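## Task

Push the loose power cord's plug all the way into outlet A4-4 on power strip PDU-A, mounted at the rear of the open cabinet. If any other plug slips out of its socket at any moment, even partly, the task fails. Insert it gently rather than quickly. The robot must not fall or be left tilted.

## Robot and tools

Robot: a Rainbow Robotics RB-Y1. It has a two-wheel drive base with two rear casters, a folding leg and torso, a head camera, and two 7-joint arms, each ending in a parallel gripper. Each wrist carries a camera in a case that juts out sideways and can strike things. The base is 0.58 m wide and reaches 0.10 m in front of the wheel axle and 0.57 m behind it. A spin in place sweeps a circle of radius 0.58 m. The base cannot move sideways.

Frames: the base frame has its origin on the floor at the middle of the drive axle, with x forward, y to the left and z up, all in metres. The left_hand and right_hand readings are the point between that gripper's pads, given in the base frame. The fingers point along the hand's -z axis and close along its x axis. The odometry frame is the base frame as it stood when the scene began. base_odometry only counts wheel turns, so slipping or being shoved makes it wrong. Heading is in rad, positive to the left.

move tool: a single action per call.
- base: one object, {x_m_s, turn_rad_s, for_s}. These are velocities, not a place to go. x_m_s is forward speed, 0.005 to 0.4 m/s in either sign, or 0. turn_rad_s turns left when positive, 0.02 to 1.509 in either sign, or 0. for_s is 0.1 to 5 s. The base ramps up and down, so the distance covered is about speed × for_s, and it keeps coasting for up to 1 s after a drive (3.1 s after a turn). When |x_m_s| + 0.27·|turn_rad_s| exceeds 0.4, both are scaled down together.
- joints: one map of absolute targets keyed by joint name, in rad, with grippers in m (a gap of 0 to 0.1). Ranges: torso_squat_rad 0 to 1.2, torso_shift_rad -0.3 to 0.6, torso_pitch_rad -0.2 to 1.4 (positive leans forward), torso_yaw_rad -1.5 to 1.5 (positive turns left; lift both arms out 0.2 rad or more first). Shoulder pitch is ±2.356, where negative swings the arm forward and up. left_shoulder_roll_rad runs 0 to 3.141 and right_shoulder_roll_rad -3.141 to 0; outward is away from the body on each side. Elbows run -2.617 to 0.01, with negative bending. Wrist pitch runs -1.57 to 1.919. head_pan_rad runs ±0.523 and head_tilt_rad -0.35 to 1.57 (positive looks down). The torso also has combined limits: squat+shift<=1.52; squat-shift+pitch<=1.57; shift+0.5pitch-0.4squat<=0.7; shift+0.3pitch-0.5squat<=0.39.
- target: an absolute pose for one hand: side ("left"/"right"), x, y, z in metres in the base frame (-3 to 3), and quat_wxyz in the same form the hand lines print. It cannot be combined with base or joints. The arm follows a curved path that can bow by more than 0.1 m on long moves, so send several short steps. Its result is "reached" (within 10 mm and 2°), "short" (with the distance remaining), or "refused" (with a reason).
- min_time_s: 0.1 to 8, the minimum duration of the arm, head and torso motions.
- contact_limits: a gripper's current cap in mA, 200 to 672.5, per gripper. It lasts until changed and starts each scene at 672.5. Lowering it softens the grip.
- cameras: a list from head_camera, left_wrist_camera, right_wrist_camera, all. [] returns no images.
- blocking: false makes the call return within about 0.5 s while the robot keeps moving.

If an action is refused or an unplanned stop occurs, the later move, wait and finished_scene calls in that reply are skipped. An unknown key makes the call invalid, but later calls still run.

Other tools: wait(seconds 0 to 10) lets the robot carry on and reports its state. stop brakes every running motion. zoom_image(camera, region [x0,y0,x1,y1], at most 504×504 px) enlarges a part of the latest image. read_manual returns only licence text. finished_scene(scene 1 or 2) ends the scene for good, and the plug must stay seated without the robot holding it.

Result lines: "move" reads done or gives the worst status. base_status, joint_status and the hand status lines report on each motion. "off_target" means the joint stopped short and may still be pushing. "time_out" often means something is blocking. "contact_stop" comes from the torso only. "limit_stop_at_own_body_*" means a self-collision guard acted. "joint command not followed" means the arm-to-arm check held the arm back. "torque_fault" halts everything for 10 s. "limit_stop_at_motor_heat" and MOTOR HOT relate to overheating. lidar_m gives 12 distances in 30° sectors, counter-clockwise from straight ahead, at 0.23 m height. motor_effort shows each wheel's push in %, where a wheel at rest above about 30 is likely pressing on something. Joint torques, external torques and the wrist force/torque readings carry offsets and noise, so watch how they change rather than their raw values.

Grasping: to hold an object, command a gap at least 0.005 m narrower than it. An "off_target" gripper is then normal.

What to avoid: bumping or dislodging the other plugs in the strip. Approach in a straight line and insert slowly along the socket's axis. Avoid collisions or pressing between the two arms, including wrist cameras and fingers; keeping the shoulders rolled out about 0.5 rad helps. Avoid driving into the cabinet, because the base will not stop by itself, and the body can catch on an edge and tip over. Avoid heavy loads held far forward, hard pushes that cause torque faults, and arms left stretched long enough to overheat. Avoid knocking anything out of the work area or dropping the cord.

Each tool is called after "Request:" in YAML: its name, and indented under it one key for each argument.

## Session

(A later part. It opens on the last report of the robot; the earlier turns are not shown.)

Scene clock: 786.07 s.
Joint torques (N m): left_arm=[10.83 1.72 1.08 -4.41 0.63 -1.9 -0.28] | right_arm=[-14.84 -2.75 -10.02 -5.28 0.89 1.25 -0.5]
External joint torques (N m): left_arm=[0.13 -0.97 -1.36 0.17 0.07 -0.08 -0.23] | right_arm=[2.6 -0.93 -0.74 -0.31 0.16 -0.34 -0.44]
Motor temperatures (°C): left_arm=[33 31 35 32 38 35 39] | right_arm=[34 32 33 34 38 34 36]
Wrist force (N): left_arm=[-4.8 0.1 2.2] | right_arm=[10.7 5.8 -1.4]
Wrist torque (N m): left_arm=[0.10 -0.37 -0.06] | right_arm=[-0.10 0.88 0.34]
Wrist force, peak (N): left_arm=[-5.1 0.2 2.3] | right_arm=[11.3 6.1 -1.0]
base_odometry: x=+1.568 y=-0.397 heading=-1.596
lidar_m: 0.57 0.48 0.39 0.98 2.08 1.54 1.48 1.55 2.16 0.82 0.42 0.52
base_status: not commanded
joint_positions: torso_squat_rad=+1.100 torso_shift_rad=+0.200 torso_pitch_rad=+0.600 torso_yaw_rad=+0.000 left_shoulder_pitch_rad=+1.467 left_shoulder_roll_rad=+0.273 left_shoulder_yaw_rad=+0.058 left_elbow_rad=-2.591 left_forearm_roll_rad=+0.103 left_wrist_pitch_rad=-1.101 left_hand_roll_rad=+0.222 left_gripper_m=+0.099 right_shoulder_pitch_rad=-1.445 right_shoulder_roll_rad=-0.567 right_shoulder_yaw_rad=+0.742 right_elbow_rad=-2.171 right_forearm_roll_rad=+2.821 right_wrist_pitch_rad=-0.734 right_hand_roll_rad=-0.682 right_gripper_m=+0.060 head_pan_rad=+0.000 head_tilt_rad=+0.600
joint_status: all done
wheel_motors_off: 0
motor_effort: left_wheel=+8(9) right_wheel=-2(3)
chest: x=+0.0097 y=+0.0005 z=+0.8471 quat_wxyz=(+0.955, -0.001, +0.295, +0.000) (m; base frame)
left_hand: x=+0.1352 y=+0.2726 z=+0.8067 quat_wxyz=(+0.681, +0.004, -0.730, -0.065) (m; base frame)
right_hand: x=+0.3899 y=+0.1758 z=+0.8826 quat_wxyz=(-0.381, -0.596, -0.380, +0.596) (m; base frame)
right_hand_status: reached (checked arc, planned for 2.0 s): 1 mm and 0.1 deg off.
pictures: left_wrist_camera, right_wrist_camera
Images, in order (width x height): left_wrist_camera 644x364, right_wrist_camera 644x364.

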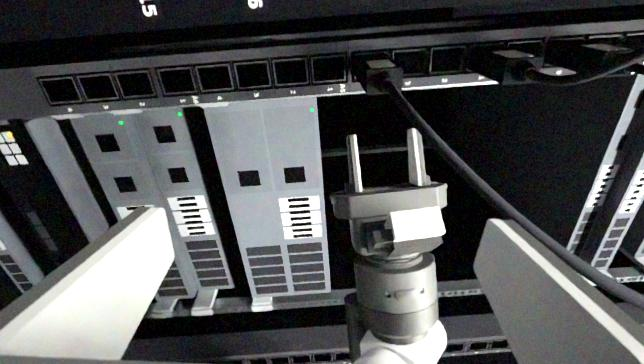

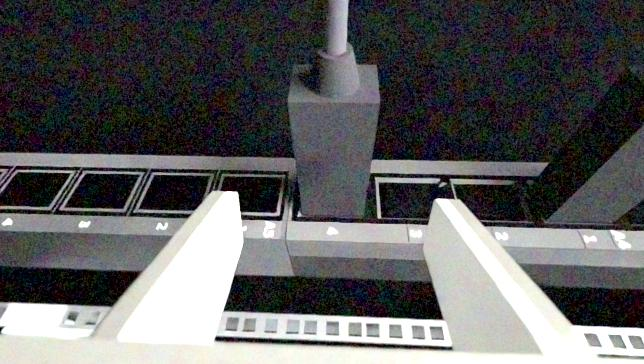

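Request:
move:
  target: {"side":"right","x":0.36,"y":0.18,"z":0.8825,"quat_wxyz":[0.380,0.596,0.380,-0.596]}
  cameras: []

Request:
move:
  joints: {"right_gripper_m":0.023}
  cameras: []

Request:
move:
  target: {"side":"right","x":0.35,"y":0.215,"z":0.8825,"quat_wxyz":[0.380,0.596,0.380,-0.596]}
  cameras: ["left_wrist_camera","right_wrist_camera"]

Scene clock: 794.00 s.
Joint torques (N m): left_arm=[10.77 1.93 1.13 -4.05 0.6 -1.99 -0.28] | right_arm=[-13.92 -1.05 -6.88 -4.79 0.73 1.5 -0.3]
External joint torques (N m): left_arm=[0.07 -0.76 -1.3 0.53 0.03 -0.17 -0.23] | right_arm=[2.44 -0.2 1.76 0.27 -0.14 -0.06 -0.25]
Motor temperatures (°C): left_arm=[33 31 35 32 38 35 39] | right_arm=[34 31 33 34 38 34 36]
Wrist force (N): left_arm=[-4.9 0.0 2.2] | right_arm=[10.8 5.5 -1.6]
Wrist torque (N m): left_arm=[0.11 -0.38 -0.08] | right_arm=[-0.07 0.86 0.33]
Wrist force, peak (N): left_arm=[-5.0 0.1 2.4] | right_arm=[11.6 6.5 -1.6]
move: done
base_odometry: x=+1.568 y=-0.397 heading=-1.596
lidar_m: 0.57 0.48 0.39 0.98 2.08 1.54 1.48 1.55 2.17 0.82 0.42 0.52
base_status: not commanded
joint_positions: torso_squat_rad=+1.100 torso_shift_rad=+0.200 torso_pitch_rad=+0.600 torso_yaw_rad=+0.000 left_shoulder_pitch_rad=+1.467 left_shoulder_roll_rad=+0.273 left_shoulder_yaw_rad=+0.058 left_elbow_rad=-2.591 left_forearm_roll_rad=+0.103 left_wrist_pitch_rad=-1.101 left_hand_roll_rad=+0.222 left_gripper_m=+0.099 right_shoulder_pitch_rad=-1.416 right_shoulder_roll_rad=-0.513 right_shoulder_yaw_rad=+0.765 right_elbow_rad=-2.261 right_forearm_roll_rad=+2.904 right_wrist_pitch_rad=-0.838 right_hand_roll_rad=-0.708 right_gripper_m=+0.060 head_pan_rad=+0.000 head_tilt_rad=+0.600
joint_status: all done
wheel_motors_off: 0
motor_effort: left_wheel=+8(9) right_wheel=-3(3)
chest: x=+0.0097 y=+0.0006 z=+0.8471 quat_wxyz=(+0.955, -0.001, +0.295, +0.000) (m; base frame)
left_hand: x=+0.1352 y=+0.2726 z=+0.8067 quat_wxyz=(+0.681, +0.004, -0.730, -0.065) (m; base frame)
right_hand: x=+0.3601 y=+0.1800 z=+0.8829 quat_wxyz=(-0.380, -0.596, -0.380, +0.596) (m; base frame)
right_hand_status: reached (checked arc, planned for 0.3 s): 0 mm and 0.0 deg off.
pictures: none
No camera images: "cameras" was empty.

Scene clock: 794.90 s.
Joint torques (N m): left_arm=[10.64 2.04 1 -4.19 0.7 -2.02 -0.26] | right_arm=[-14.04 -1.04 -6.75 -4.86 0.76 1.55 -0.41]
External joint torques (N m): left_arm=[-0.06 -0.65 -1.43 0.39 0.14 -0.2 -0.21] | right_arm=[2.33 -0.19 1.89 0.2 -0.12 -0.01 -0.35]
Motor temperatures (°C): left_arm=[33 31 35 32 38 35 39] | right_arm=[34 31 33 34 37 34 36]
Wrist force (N): left_arm=[-4.8 0.0 2.1] | right_arm=[10.8 6.0 -1.5]
Wrist torque (N m): left_arm=[0.10 -0.38 -0.07] | right_arm=[-0.09 0.87 0.30]
Wrist force, peak (N): left_arm=[-5.0 0.3 2.4] | right_arm=[10.8 6.2 -1.8]
move: done
base_odometry: x=+1.568 y=-0.397 heading=-1.596
lidar_m: 0.57 0.49 0.38 0.99 2.08 1.54 1.48 1.55 2.16 0.82 0.42 0.53
base_status: not commanded
joint_positions: torso_squat_rad=+1.100 torso_shift_rad=+0.200 torso_pitch_rad=+0.600 torso_yaw_rad=+0.000 left_shoulder_pitch_rad=+1.467 left_shoulder_roll_rad=+0.273 left_shoulder_yaw_rad=+0.058 left_elbow_rad=-2.591 left_forearm_roll_rad=+0.103 left_wrist_pitch_rad=-1.101 left_hand_roll_rad=+0.222 left_gripper_m=+0.099 right_shoulder_pitch_rad=-1.416 right_shoulder_roll_rad=-0.513 right_shoulder_yaw_rad=+0.765 right_elbow_rad=-2.261 right_forearm_roll_rad=+2.904 right_wrist_pitch_rad=-0.838 right_hand_roll_rad=-0.708 right_gripper_m=+0.023 head_pan_rad=+0.000 head_tilt_rad=+0.600
joint_status: all done
wheel_motors_off: 0
motor_effort: left_wheel=+9(9) right_wheel=-3(3)
chest: x=+0.0097 y=+0.0006 z=+0.8471 quat_wxyz=(+0.955, -0.001, +0.295, +0.000) (m; base frame)
left_hand: x=+0.1352 y=+0.2726 z=+0.8067 quat_wxyz=(+0.681, +0.004, -0.730, -0.065) (m; base frame)
right_hand: x=+0.3601 y=+0.1800 z=+0.8829 quat_wxyz=(-0.380, -0.596, -0.380, +0.596) (m; base frame)
pictures: none
No camera images: "cameras" was empty.

Scene clock: 795.80 s.
Joint torques (N m): left_arm=[10.64 2.02 1.74 -4.14 0.72 -1.82 -0.33] | right_arm=[-16.35 -0.3 -6.58 -4.81 0.76 1.36 -0.37]
External joint torques (N m): left_arm=[-0.06 -0.67 -0.69 0.44 0.16 -0.01 -0.27] | right_arm=[0.22 -0.91 1.96 0.66 -0.16 -0.19 -0.31]
Motor temperatures (°C): left_arm=[33 31 35 32 38 35 39] | right_arm=[34 31 33 34 37 34 36]
Wrist force (N): left_arm=[-5.0 0.1 2.2] | right_arm=[10.7 6.2 -1.6]
Wrist torque (N m): left_arm=[0.09 -0.40 -0.07] | right_arm=[-0.16 0.84 0.32]
Wrist force, peak (N): left_arm=[-5.2 0.2 2.3] | right_arm=[11.2 6.6 -1.6]
move: done
base_odometry: x=+1.568 y=-0.397 heading=-1.596
lidar_m: 0.57 0.48 0.39 0.99 2.08 1.55 1.48 1.55 2.16 0.82 0.42 0.52
base_status: not commanded
joint_positions: torso_squat_rad=+1.100 torso_shift_rad=+0.200 torso_pitch_rad=+0.600 torso_yaw_rad=+0.000 left_shoulder_pitch_rad=+1.467 left_shoulder_roll_rad=+0.273 left_shoulder_yaw_rad=+0.058 left_elbow_rad=-2.591 left_forearm_roll_rad=+0.103 left_wrist_pitch_rad=-1.101 left_hand_roll_rad=+0.222 left_gripper_m=+0.099 right_shoulder_pitch_rad=-1.457 right_shoulder_roll_rad=-0.386 right_shoulder_yaw_rad=+0.813 right_elbow_rad=-2.182 right_forearm_roll_rad=+2.984 right_wrist_pitch_rad=-0.878 right_hand_roll_rad=-0.716 right_gripper_m=+0.023 head_pan_rad=+0.000 head_tilt_rad=+0.600
joint_status: all done
wheel_motors_off: 0
motor_effort: left_wheel=+9(9) right_wheel=-2(3)
chest: x=+0.0097 y=+0.0006 z=+0.8471 quat_wxyz=(+0.955, -0.001, +0.295, +0.000) (m; base frame)
left_hand: x=+0.1352 y=+0.2726 z=+0.8067 quat_wxyz=(+0.681, +0.004, -0.730, -0.065) (m; base frame)
right_hand: x=+0.3499 y=+0.2149 z=+0.8826 quat_wxyz=(-0.380, -0.596, -0.380, +0.596) (m; base frame)
right_hand_status: reached (checked arc, planned for 0.4 s): 0 mm and 0.0 deg off.
pictures: left_wrist_camera, right_wrist_camera
Images, in order (width x height): left_wrist_camera 644x364, right_wrist_camera 644x364.

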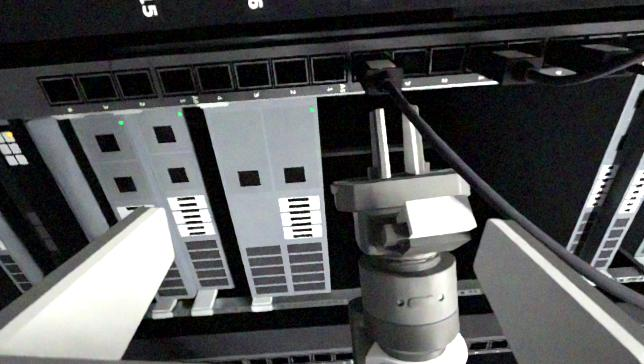

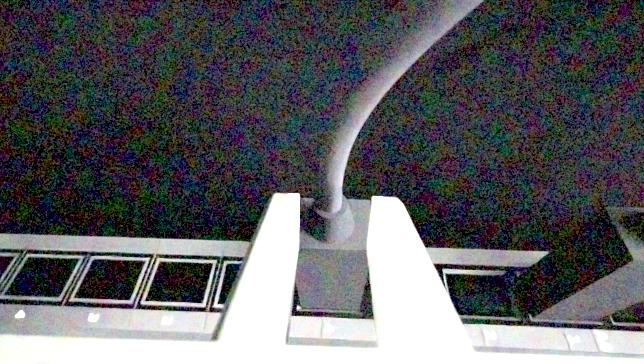

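Well aligned to straddle.

Request:
move:
  target: {"side":"right","x":0.35,"y":0.242,"z":0.8825,"quat_wxyz":[0.380,0.596,0.380,-0.596]}
  cameras: ["left_wrist_camera","right_wrist_camera"]

Request:
move:
  target: {"side":"right","x":0.372,"y":0.242,"z":0.8825,"quat_wxyz":[0.380,0.596,0.380,-0.596]}
  min_time_s: 1.5
  cameras: ["left_wrist_camera","right_wrist_camera"]

Request:
move:
  target: {"side":"right","x":0.381,"y":0.242,"z":0.8825,"quat_wxyz":[0.380,0.596,0.380,-0.596]}
  min_time_s: 1.5
  cameras: ["left_wrist_camera"]

Scene clock: 800.97 s.
Joint torques (N m): left_arm=[10.76 2.42 1.09 -4.14 0.73 -2.13 -0.25] | right_arm=[-16.53 0.82 -6.51 -5.01 0.84 1.58 -0.38]
External joint torques (N m): left_arm=[0.06 -0.27 -1.34 0.43 0.16 -0.31 -0.2] | right_arm=[0.42 -0.59 2.09 0.76 -0.08 0.03 -0.32]
Motor temperatures (°C): left_arm=[33 31 35 32 38 35 39] | right_arm=[34 31 33 34 37 34 36]
Wrist force (N): left_arm=[-4.8 0.0 2.2] | right_arm=[10.6 6.0 -0.8]
Wrist torque (N m): left_arm=[0.11 -0.38 -0.07] | right_arm=[-0.16 0.85 0.32]
Wrist force, peak (N): left_arm=[-5.0 0.2 2.4] | right_arm=[11.6 6.9 -1.4]
move: done
base_odometry: x=+1.568 y=-0.397 heading=-1.596
lidar_m: 0.58 0.48 0.39 0.99 2.08 1.54 1.48 1.56 2.16 0.82 0.42 0.53
base_status: not commanded
joint_positions: torso_squat_rad=+1.100 torso_shift_rad=+0.200 torso_pitch_rad=+0.600 torso_yaw_rad=+0.000 left_shoulder_pitch_rad=+1.467 left_shoulder_roll_rad=+0.273 left_shoulder_yaw_rad=+0.058 left_elbow_rad=-2.591 left_forearm_roll_rad=+0.103 left_wrist_pitch_rad=-1.101 left_hand_roll_rad=+0.222 left_gripper_m=+0.099 right_shoulder_pitch_rad=-1.495 right_shoulder_roll_rad=-0.302 right_shoulder_yaw_rad=+0.835 right_elbow_rad=-2.086 right_forearm_roll_rad=+3.021 right_wrist_pitch_rad=-0.870 right_hand_roll_rad=-0.719 right_gripper_m=+0.023 head_pan_rad=+0.000 head_tilt_rad=+0.600
joint_status: all done
wheel_motors_off: 0
motor_effort: left_wheel=+9(10) right_wheel=-3(3)
chest: x=+0.0097 y=+0.0006 z=+0.8471 quat_wxyz=(+0.955, -0.001, +0.295, +0.000) (m; base frame)
left_hand: x=+0.1352 y=+0.2726 z=+0.8067 quat_wxyz=(+0.681, +0.004, -0.730, -0.065) (m; base frame)
right_hand: x=+0.3500 y=+0.2419 z=+0.8827 quat_wxyz=(-0.380, -0.596, -0.380, +0.596) (m; base frame)
right_hand_status: reached (checked arc, planned for 0.4 s): 0 mm and 0.0 deg off.
pictures: left_wrist_camera, right_wrist_camera
Images, in order (width x height): left_wrist_camera 644x364, right_wrist_camera 644x364.

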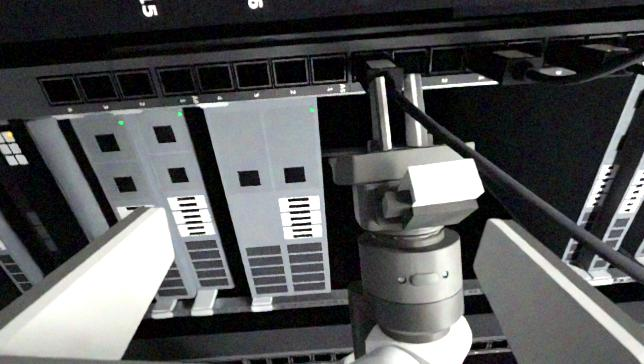

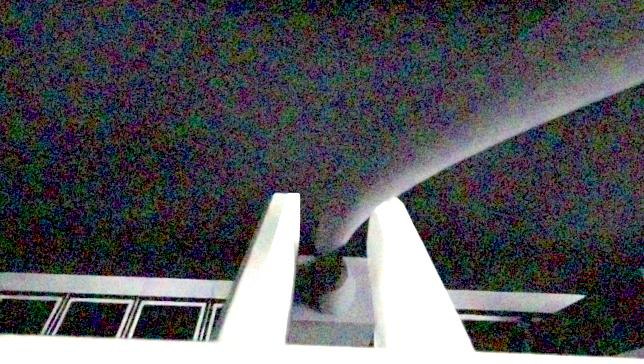

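Scene clock: 802.80 s.
Joint torques (N m): left_arm=[11 2.24 1.53 -4.56 0.7 -2.05 -0.37] | right_arm=[-18.32 -2.21 -12.6 -2.86 1.81 1.14 0.11]
External joint torques (N m): left_arm=[0.3 -0.45 -0.9 0.01 0.13 -0.23 -0.32] | right_arm=[-0.5 -2.95 -3.63 2.91 0.98 -0.43 0.17]
Motor temperatures (°C): left_arm=[33 31 35 32 38 35 39] | right_arm=[34 31 33 34 37 34 36]
Wrist force (N): left_arm=[-4.8 0.1 2.2] | right_arm=[13.0 -1.0 2.4]
Wrist torque (N m): left_arm=[0.09 -0.37 -0.07] | right_arm=[-0.33 0.82 0.45]
Wrist force, peak (N): left_arm=[-5.1 0.0 2.4] | right_arm=[13.9 -1.6 2.5]
move: done
base_odometry: x=+1.568 y=-0.397 heading=-1.596
lidar_m: 0.58 0.48 0.39 0.99 2.08 1.54 1.48 1.55 2.17 0.81 0.41 0.52
base_status: not commanded
joint_positions: torso_squat_rad=+1.100 torso_shift_rad=+0.200 torso_pitch_rad=+0.600 torso_yaw_rad=+0.000 left_shoulder_pitch_rad=+1.467 left_shoulder_roll_rad=+0.273 left_shoulder_yaw_rad=+0.058 left_elbow_rad=-2.591 left_forearm_roll_rad=+0.103 left_wrist_pitch_rad=-1.101 left_hand_roll_rad=+0.222 left_gripper_m=+0.099 right_shoulder_pitch_rad=-1.519 right_shoulder_roll_rad=-0.331 right_shoulder_yaw_rad=+0.814 right_elbow_rad=-2.021 right_forearm_roll_rad=+2.968 right_wrist_pitch_rad=-0.799 right_hand_roll_rad=-0.704 right_gripper_m=+0.023 head_pan_rad=+0.000 head_tilt_rad=+0.600
joint_status: all done
wheel_motors_off: 0
motor_effort: left_wheel=+9(9) right_wheel=-2(3)
chest: x=+0.0097 y=+0.0006 z=+0.8471 quat_wxyz=(+0.955, -0.001, +0.295, +0.000) (m; base frame)
left_hand: x=+0.1352 y=+0.2726 z=+0.8067 quat_wxyz=(+0.681, +0.004, -0.730, -0.065) (m; base frame)
right_hand: x=+0.3711 y=+0.2423 z=+0.8823 quat_wxyz=(-0.381, -0.596, -0.381, +0.596) (m; base frame)
right_hand_status: reached (checked arc, planned for 1.5 s): 1 mm and 0.1 deg off.
pictures: left_wrist_camera, right_wrist_camera
Images, in order (width x height): left_wrist_camera 644x364, right_wrist_camera 644x364.

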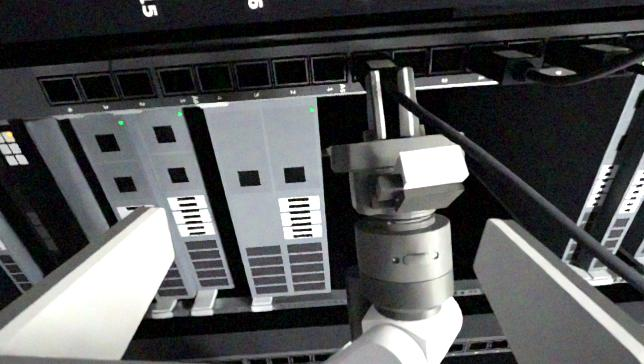

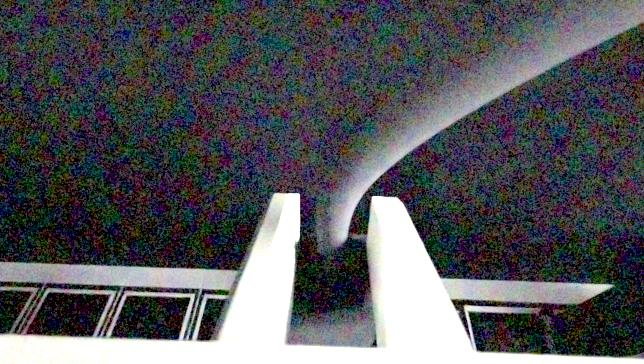

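Scene clock: 804.63 s.
Joint torques (N m): left_arm=[10.74 1.79 1.51 -4.05 0.66 -2.13 -0.39] | right_arm=[-16.93 -14.45 -24.53 11.46 6.52 -3.14 -0.27]
External joint torques (N m): left_arm=[0.05 -0.9 -0.92 0.54 0.09 -0.31 -0.34] | right_arm=[1.17 -14.96 -15.41 17.19 5.73 -4.71 -0.21]
Motor temperatures (°C): left_arm=[33 31 35 32 38 35 39] | right_arm=[34 31 33 34 37 34 36]
Wrist force (N): left_arm=[-5.0 0.2 2.3] | right_arm=[19.3 -33.2 28.5]
Wrist torque (N m): left_arm=[0.09 -0.42 -0.07] | right_arm=[-0.94 1.16 0.90]
Wrist force, peak (N): left_arm=[-5.1 -0.1 2.3] | right_arm=[19.1 -33.5 29.9]
move: done
base_odometry: x=+1.568 y=-0.397 heading=-1.595
lidar_m: 0.57 0.48 0.38 0.99 2.08 1.55 1.48 1.55 2.16 0.82 0.41 0.52
base_status: not commanded
joint_positions: torso_squat_rad=+1.100 torso_shift_rad=+0.199 torso_pitch_rad=+0.599 torso_yaw_rad=+0.000 left_shoulder_pitch_rad=+1.467 left_shoulder_roll_rad=+0.273 left_shoulder_yaw_rad=+0.058 left_elbow_rad=-2.591 left_forearm_roll_rad=+0.103 left_wrist_pitch_rad=-1.101 left_hand_roll_rad=+0.222 left_gripper_m=+0.099 right_shoulder_pitch_rad=-1.530 right_shoulder_roll_rad=-0.339 right_shoulder_yaw_rad=+0.810 right_elbow_rad=-1.997 right_forearm_roll_rad=+2.946 right_wrist_pitch_rad=-0.771 right_hand_roll_rad=-0.698 right_gripper_m=+0.023 head_pan_rad=+0.000 head_tilt_rad=+0.600
joint_status: all done
wheel_motors_off: 0
motor_effort: left_wheel=+18(18) right_wheel=+1(3)
chest: x=+0.0093 y=+0.0006 z=+0.8472 quat_wxyz=(+0.955, -0.001, +0.295, +0.000) (m; base frame)
left_hand: x=+0.1348 y=+0.2726 z=+0.8069 quat_wxyz=(+0.680, +0.004, -0.730, -0.065) (m; base frame)
right_hand: x=+0.3761 y=+0.2435 z=+0.8835 quat_wxyz=(-0.382, -0.595, -0.383, +0.594) (m; base frame)
right_hand_status: reached (checked arc, planned for 1.5 s): 5 mm and 0.5 deg off.
pictures: left_wrist_camera
Images, in order (width x height): left_wrist_camera 644x364.

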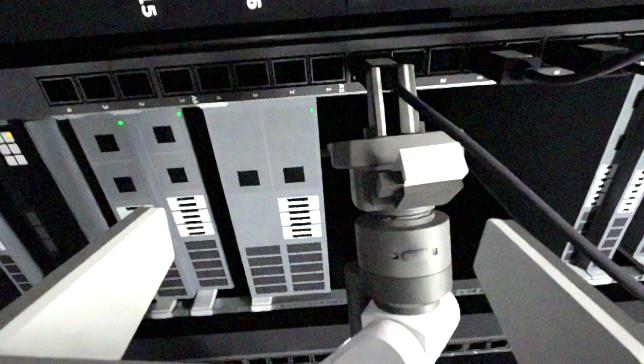

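Request:
move:
  target: {"side":"right","x":0.386,"y":0.242,"z":0.8825,"quat_wxyz":[0.380,0.596,0.380,-0.596]}
  min_time_s: 1.5
  cameras: ["left_wrist_camera"]

Request:
move:
  target: {"side":"right","x":0.390,"y":0.242,"z":0.8825,"quat_wxyz":[0.380,0.596,0.380,-0.596]}
  min_time_s: 1.5
  cameras: ["left_wrist_camera"]

Scene clock: 810.00 s.
Joint torques (N m): left_arm=[10.76 1.65 1.28 -4.22 0.65 -1.86 -0.21] | right_arm=[-15.96 -22.63 -31.5 20.91 9.62 -5.98 -0.24]
External joint torques (N m): left_arm=[0.06 -1.05 -1.15 0.37 0.09 -0.05 -0.15] | right_arm=[2.32 -23 -22.3 26.63 8.86 -7.56 -0.19]
Motor temperatures (°C): left_arm=[33 31 35 32 38 35 39] | right_arm=[34 31 33 34 38 34 36]
Wrist force (N): left_arm=[-4.8 0.2 2.1] | right_arm=[21.8 -55.2 47.6]
Wrist torque (N m): left_arm=[0.09 -0.37 -0.06] | right_arm=[-1.25 1.09 0.88]
Wrist force, peak (N): left_arm=[-5.0 0.0 2.4] | right_arm=[22.1 -55.3 48.6]
move: done
base_odometry: x=+1.568 y=-0.397 heading=-1.595
lidar_m: 0.58 0.48 0.39 0.99 2.08 1.54 1.48 1.55 2.16 0.82 0.41 0.53
base_status: not commanded
joint_positions: torso_squat_rad=+1.100 torso_shift_rad=+0.199 torso_pitch_rad=+0.598 torso_yaw_rad=+0.000 left_shoulder_pitch_rad=+1.467 left_shoulder_roll_rad=+0.273 left_shoulder_yaw_rad=+0.058 left_elbow_rad=-2.591 left_forearm_roll_rad=+0.103 left_wrist_pitch_rad=-1.101 left_hand_roll_rad=+0.222 left_gripper_m=+0.099 right_shoulder_pitch_rad=-1.537 right_shoulder_roll_rad=-0.344 right_shoulder_yaw_rad=+0.809 right_elbow_rad=-1.981 right_forearm_roll_rad=+2.932 right_wrist_pitch_rad=-0.752 right_hand_roll_rad=-0.694 right_gripper_m=+0.023 head_pan_rad=+0.000 head_tilt_rad=+0.600
joint_status: all done
wheel_motors_off: 0
motor_effort: left_wheel=+26(26) right_wheel=+4(5)
chest: x=+0.0090 y=+0.0005 z=+0.8473 quat_wxyz=(+0.956, -0.001, +0.295, +0.000) (m; base frame)
left_hand: x=+0.1345 y=+0.2726 z=+0.8071 quat_wxyz=(+0.680, +0.004, -0.730, -0.065) (m; base frame)
right_hand: x=+0.3789 y=+0.2445 z=+0.8838 quat_wxyz=(-0.383, -0.594, -0.386, +0.593) (m; base frame)
right_hand_status: reached (checked arc, planned for 1.5 s): 8 mm and 0.9 deg off.
pictures: left_wrist_camera
Images, in order (width x height): left_wrist_camera 644x364.

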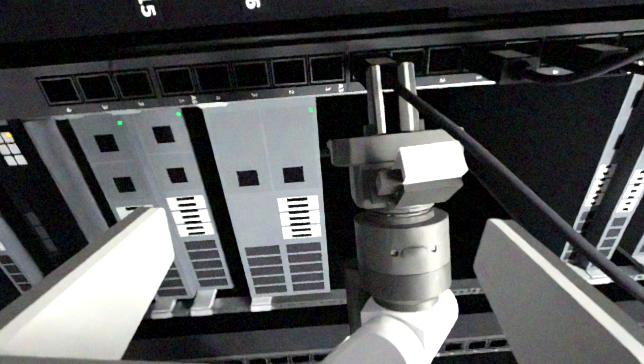

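Scene clock: 821.03 s.
Joint torques (N m): left_arm=[10.71 2.19 1.51 -4.11 0.67 -1.82 -0.26] | right_arm=[-14.1 -15.45 -22.12 10.76 5.83 -4.26 -0.29]
External joint torques (N m): left_arm=[0.01 -0.51 -0.92 0.48 0.11 0 -0.2] | right_arm=[4.19 -15.83 -12.87 16.47 5.08 -5.85 -0.24]
External joint torques when the fault began: right_arm=[3.57 -28.59 -26.14 32.95 10.87 -9.5 -0.15]
Motor temperatures (°C): left_arm=[33 31 35 32 38 35 39] | right_arm=[33 32 33 34 38 34 36]
Wrist force (N): left_arm=[-5.0 0.1 2.3] | right_arm=[13.1 -31.9 18.7]
Wrist torque (N m): left_arm=[0.10 -0.41 -0.07] | right_arm=[-1.01 1.21 0.91]
Wrist force, peak (N): left_arm=[-5.4 0.2 1.7] | right_arm=[21.7 -68.5 58.0]
move: torque_fault
TORQUE FAULT: right_elbow_rad reached its load limit. The robot stopped for 10 seconds, dropped its targets and accepts commands again. The stop added 9.2 s to the call.
base_odometry: x=+1.568 y=-0.397 heading=-1.595
lidar_m: 0.58 0.48 0.39 0.98 2.07 1.54 1.48 1.55 2.17 0.82 0.41 0.52
base_status: not commanded
joint_positions: torso_squat_rad=+1.100 torso_shift_rad=+0.199 torso_pitch_rad=+0.599 torso_yaw_rad=+0.000 left_shoulder_pitch_rad=+1.467 left_shoulder_roll_rad=+0.273 left_shoulder_yaw_rad=+0.058 left_elbow_rad=-2.591 left_forearm_roll_rad=+0.103 left_wrist_pitch_rad=-1.101 left_hand_roll_rad=+0.222 left_gripper_m=+0.099 right_shoulder_pitch_rad=-1.541 right_shoulder_roll_rad=-0.342 right_shoulder_yaw_rad=+0.812 right_elbow_rad=-1.976 right_forearm_roll_rad=+2.923 right_wrist_pitch_rad=-0.740 right_hand_roll_rad=-0.692 right_gripper_m=+0.023 head_pan_rad=+0.000 head_tilt_rad=+0.600
joint_status: right_elbow_rad torque_fault (moved +0.006 of +0.021); the others done
wheel_motors_off: 0
on_its_own: right_elbow_rad is held at -1.971, not at your -1.960, since a torque_fault
motor_effort: left_wheel=+22(30) right_wheel=+1(6)
chest: x=+0.0092 y=+0.0006 z=+0.8472 quat_wxyz=(+0.956, -0.001, +0.295, +0.000) (m; base frame)
left_hand: x=+0.1347 y=+0.2726 z=+0.8070 quat_wxyz=(+0.680, +0.004, -0.730, -0.065) (m; base frame)
right_hand: x=+0.3767 y=+0.2471 z=+0.8842 quat_wxyz=(-0.386, -0.592, -0.390, +0.590) (m; base frame)
right_hand_status: short (checked arc, planned for 1.5 s): torque_fault, 14 mm and 1.6 deg off.
pictures: left_wrist_camera
Images, in order (width x height): left_wrist_camera 644x364.

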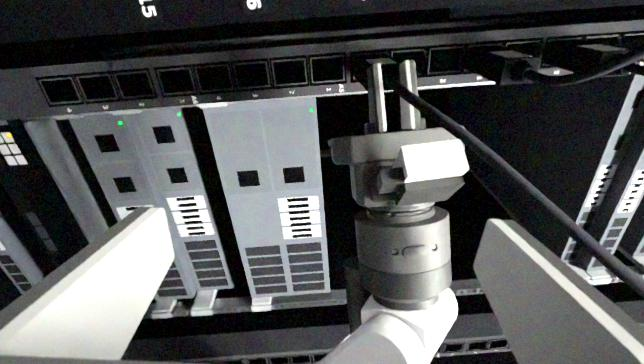

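Request:
move:
  target: {"side":"right","x":0.352,"y":0.242,"z":0.8825,"quat_wxyz":[0.380,0.596,0.380,-0.596]}
  min_time_s: 1.5
  cameras: []

Request:
move:
  target: {"side":"right","x":0.35,"y":0.215,"z":0.8825,"quat_wxyz":[0.380,0.596,0.380,-0.596]}
  cameras: []

Request:
move:
  target: {"side":"right","x":0.36,"y":0.18,"z":0.8825,"quat_wxyz":[0.380,0.596,0.380,-0.596]}
  cameras: ["left_wrist_camera","right_wrist_camera"]

Request:
zoom_image:
  camera: "left_wrist_camera"
  region: [300, 20, 600, 170]

Scene clock: 827.77 s.
Joint torques (N m): left_arm=[10.72 2.2 1.45 -4.31 0.56 -1.77 -0.33] | right_arm=[-14.47 2.58 -6.11 -6.05 1.04 1.28 -0.55]
External joint torques (N m): left_arm=[0.02 -0.49 -0.98 0.27 0 0.04 -0.28] | right_arm=[2.6 1.28 2.56 -0.28 0.13 -0.27 -0.5]
Motor temperatures (°C): left_arm=[33 31 35 32 38 35 39] | right_arm=[33 32 33 34 38 34 36]
Wrist force (N): left_arm=[-4.8 0.1 2.2] | right_arm=[11.7 5.8 -1.1]
Wrist torque (N m): left_arm=[0.10 -0.38 -0.06] | right_arm=[-0.10 0.97 0.31]
Wrist force, peak (N): left_arm=[-5.1 0.1 2.4] | right_arm=[12.9 -33.0 19.0]
move: done
base_odometry: x=+1.568 y=-0.397 heading=-1.596
lidar_m: 0.57 0.48 0.39 0.99 2.08 1.55 1.48 1.55 2.16 0.82 0.42 0.52
base_status: not commanded
joint_positions: torso_squat_rad=+1.100 torso_shift_rad=+0.200 torso_pitch_rad=+0.600 torso_yaw_rad=+0.000 left_shoulder_pitch_rad=+1.467 left_shoulder_roll_rad=+0.273 left_shoulder_yaw_rad=+0.058 left_elbow_rad=-2.591 left_forearm_roll_rad=+0.103 left_wrist_pitch_rad=-1.101 left_hand_roll_rad=+0.222 left_gripper_m=+0.099 right_shoulder_pitch_rad=-1.498 right_shoulder_roll_rad=-0.308 right_shoulder_yaw_rad=+0.833 right_elbow_rad=-2.078 right_forearm_roll_rad=+3.015 right_wrist_pitch_rad=-0.860 right_hand_roll_rad=-0.719 right_gripper_m=+0.023 head_pan_rad=+0.000 head_tilt_rad=+0.600
joint_status: all done
wheel_motors_off: 0
motor_effort: left_wheel=+12(22) right_wheel=-2(2)
chest: x=+0.0096 y=+0.0006 z=+0.8471 quat_wxyz=(+0.955, -0.001, +0.295, +0.000) (m; base frame)
left_hand: x=+0.1351 y=+0.2726 z=+0.8067 quat_wxyz=(+0.681, +0.004, -0.730, -0.065) (m; base frame)
right_hand: x=+0.3527 y=+0.2418 z=+0.8824 quat_wxyz=(-0.380, -0.596, -0.380, +0.596) (m; base frame)
right_hand_status: reached (checked arc, planned for 1.5 s): 1 mm and 0.0 deg off.
pictures: none
No camera images: "cameras" was empty.

Scene clock: 828.73 s.
Joint torques (N m): left_arm=[10.51 2.55 1.33 -4.38 0.55 -2.04 -0.07] | right_arm=[-14.73 1.08 -8.72 -5.57 0.78 1.41 -0.25]
External joint torques (N m): left_arm=[-0.19 -0.14 -1.1 0.2 -0.02 -0.22 -0.02] | right_arm=[1.85 0.48 -0.16 -0.1 -0.14 -0.14 -0.2]
Motor temperatures (°C): left_arm=[33 31 35 32 38 35 39] | right_arm=[33 32 33 34 38 34 36]
Wrist force (N): left_arm=[-4.9 0.0 2.4] | right_arm=[11.0 5.1 -1.6]
Wrist torque (N m): left_arm=[0.10 -0.38 -0.06] | right_arm=[-0.05 0.88 0.31]
Wrist force, peak (N): left_arm=[-5.0 0.1 2.4] | right_arm=[12.3 6.1 -1.9]
move: done
base_odometry: x=+1.568 y=-0.397 heading=-1.596
lidar_m: 0.58 0.48 0.39 0.99 2.08 1.55 1.48 1.55 2.16 0.82 0.42 0.51
base_status: not commanded
joint_positions: torso_squat_rad=+1.100 torso_shift_rad=+0.200 torso_pitch_rad=+0.600 torso_yaw_rad=+0.000 left_shoulder_pitch_rad=+1.467 left_shoulder_roll_rad=+0.273 left_shoulder_yaw_rad=+0.058 left_elbow_rad=-2.591 left_forearm_roll_rad=+0.103 left_wrist_pitch_rad=-1.101 left_hand_roll_rad=+0.222 left_gripper_m=+0.099 right_shoulder_pitch_rad=-1.458 right_shoulder_roll_rad=-0.387 right_shoulder_yaw_rad=+0.815 right_elbow_rad=-2.180 right_forearm_roll_rad=+2.984 right_wrist_pitch_rad=-0.877 right_hand_roll_rad=-0.718 right_gripper_m=+0.023 head_pan_rad=+0.000 head_tilt_rad=+0.600
joint_status: all done
wheel_motors_off: 0
motor_effort: left_wheel=+8(12) right_wheel=-2(3)
chest: x=+0.0097 y=+0.0006 z=+0.8471 quat_wxyz=(+0.955, -0.001, +0.295, +0.000) (m; base frame)
left_hand: x=+0.1352 y=+0.2726 z=+0.8067 quat_wxyz=(+0.681, +0.004, -0.730, -0.065) (m; base frame)
right_hand: x=+0.3501 y=+0.2151 z=+0.8825 quat_wxyz=(-0.380, -0.596, -0.380, +0.596) (m; base frame)
right_hand_status: reached (checked arc, planned for 0.4 s): 0 mm and 0.0 deg off.
pictures: none
No camera images: "cameras" was empty.

Scene clock: 829.57 s.
Joint torques (N m): left_arm=[11.01 2.26 1.34 -4.35 0.7 -1.97 -0.31] | right_arm=[-14.22 0.13 -8.73 -5.13 0.8 1.65 0.11]
External joint torques (N m): left_arm=[0.31 -0.43 -1.09 0.23 0.14 -0.15 -0.26] | right_arm=[2.15 0.98 -0.09 -0.06 -0.08 0.09 0.17]
Motor temperatures (°C): left_arm=[33 31 35 32 38 35 39] | right_arm=[33 32 33 34 38 34 36]
Wrist force (N): left_arm=[-4.8 0.2 2.1] | right_arm=[11.7 5.5 -1.3]
Wrist torque (N m): left_arm=[0.08 -0.38 -0.07] | right_arm=[-0.04 0.94 0.31]
Wrist force, peak (N): left_arm=[-5.1 0.1 2.2] | right_arm=[11.7 6.4 -1.6]
move: done
base_odometry: x=+1.568 y=-0.397 heading=-1.596
lidar_m: 0.57 0.49 0.39 0.98 2.08 1.54 1.48 1.54 2.16 0.81 0.42 0.52
base_status: not commanded
joint_positions: torso_squat_rad=+1.100 torso_shift_rad=+0.200 torso_pitch_rad=+0.600 torso_yaw_rad=+0.000 left_shoulder_pitch_rad=+1.467 left_shoulder_roll_rad=+0.273 left_shoulder_yaw_rad=+0.058 left_elbow_rad=-2.591 left_forearm_roll_rad=+0.103 left_wrist_pitch_rad=-1.101 left_hand_roll_rad=+0.222 left_gripper_m=+0.099 right_shoulder_pitch_rad=-1.416 right_shoulder_roll_rad=-0.513 right_shoulder_yaw_rad=+0.767 right_elbow_rad=-2.261 right_forearm_roll_rad=+2.906 right_wrist_pitch_rad=-0.839 right_hand_roll_rad=-0.710 right_gripper_m=+0.023 head_pan_rad=+0.000 head_tilt_rad=+0.600
joint_status: all done
wheel_motors_off: 0
motor_effort: left_wheel=+8(9) right_wheel=-2(3)
chest: x=+0.0097 y=+0.0006 z=+0.8471 quat_wxyz=(+0.955, -0.001, +0.295, +0.000) (m; base frame)
left_hand: x=+0.1352 y=+0.2726 z=+0.8067 quat_wxyz=(+0.681, +0.004, -0.730, -0.065) (m; base frame)
right_hand: x=+0.3600 y=+0.1801 z=+0.8826 quat_wxyz=(-0.380, -0.596, -0.380, +0.596) (m; base frame)
right_hand_status: reached (checked arc, planned for 0.4 s): 0 mm and 0.0 deg off.
pictures: left_wrist_camera, right_wrist_camera
Images, in order (width x height): left_wrist_camera 644x364, right_wrist_camera 644x364.

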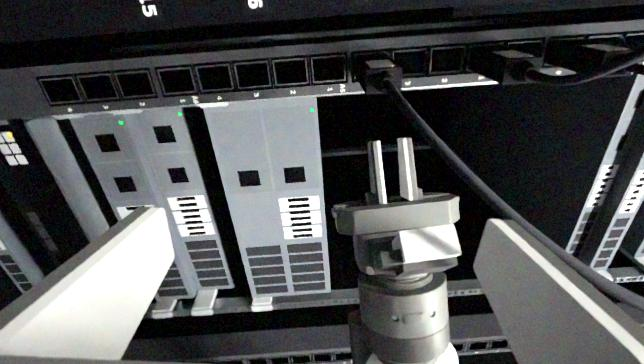

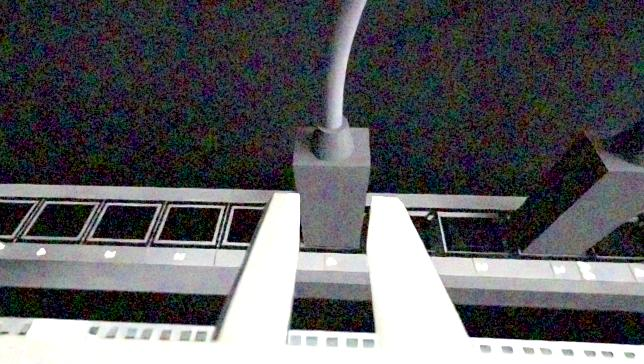

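Scaled by 1.680 from the camera's 644x364 image, which has a finer 1265x715 frame.

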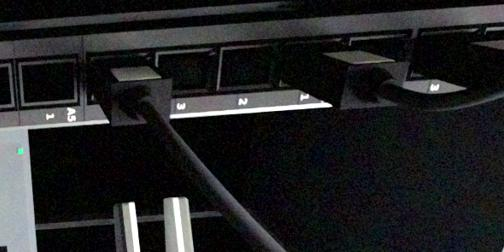

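Request:
finished_scene:
  scene: 2

The scene is finished: the task was done.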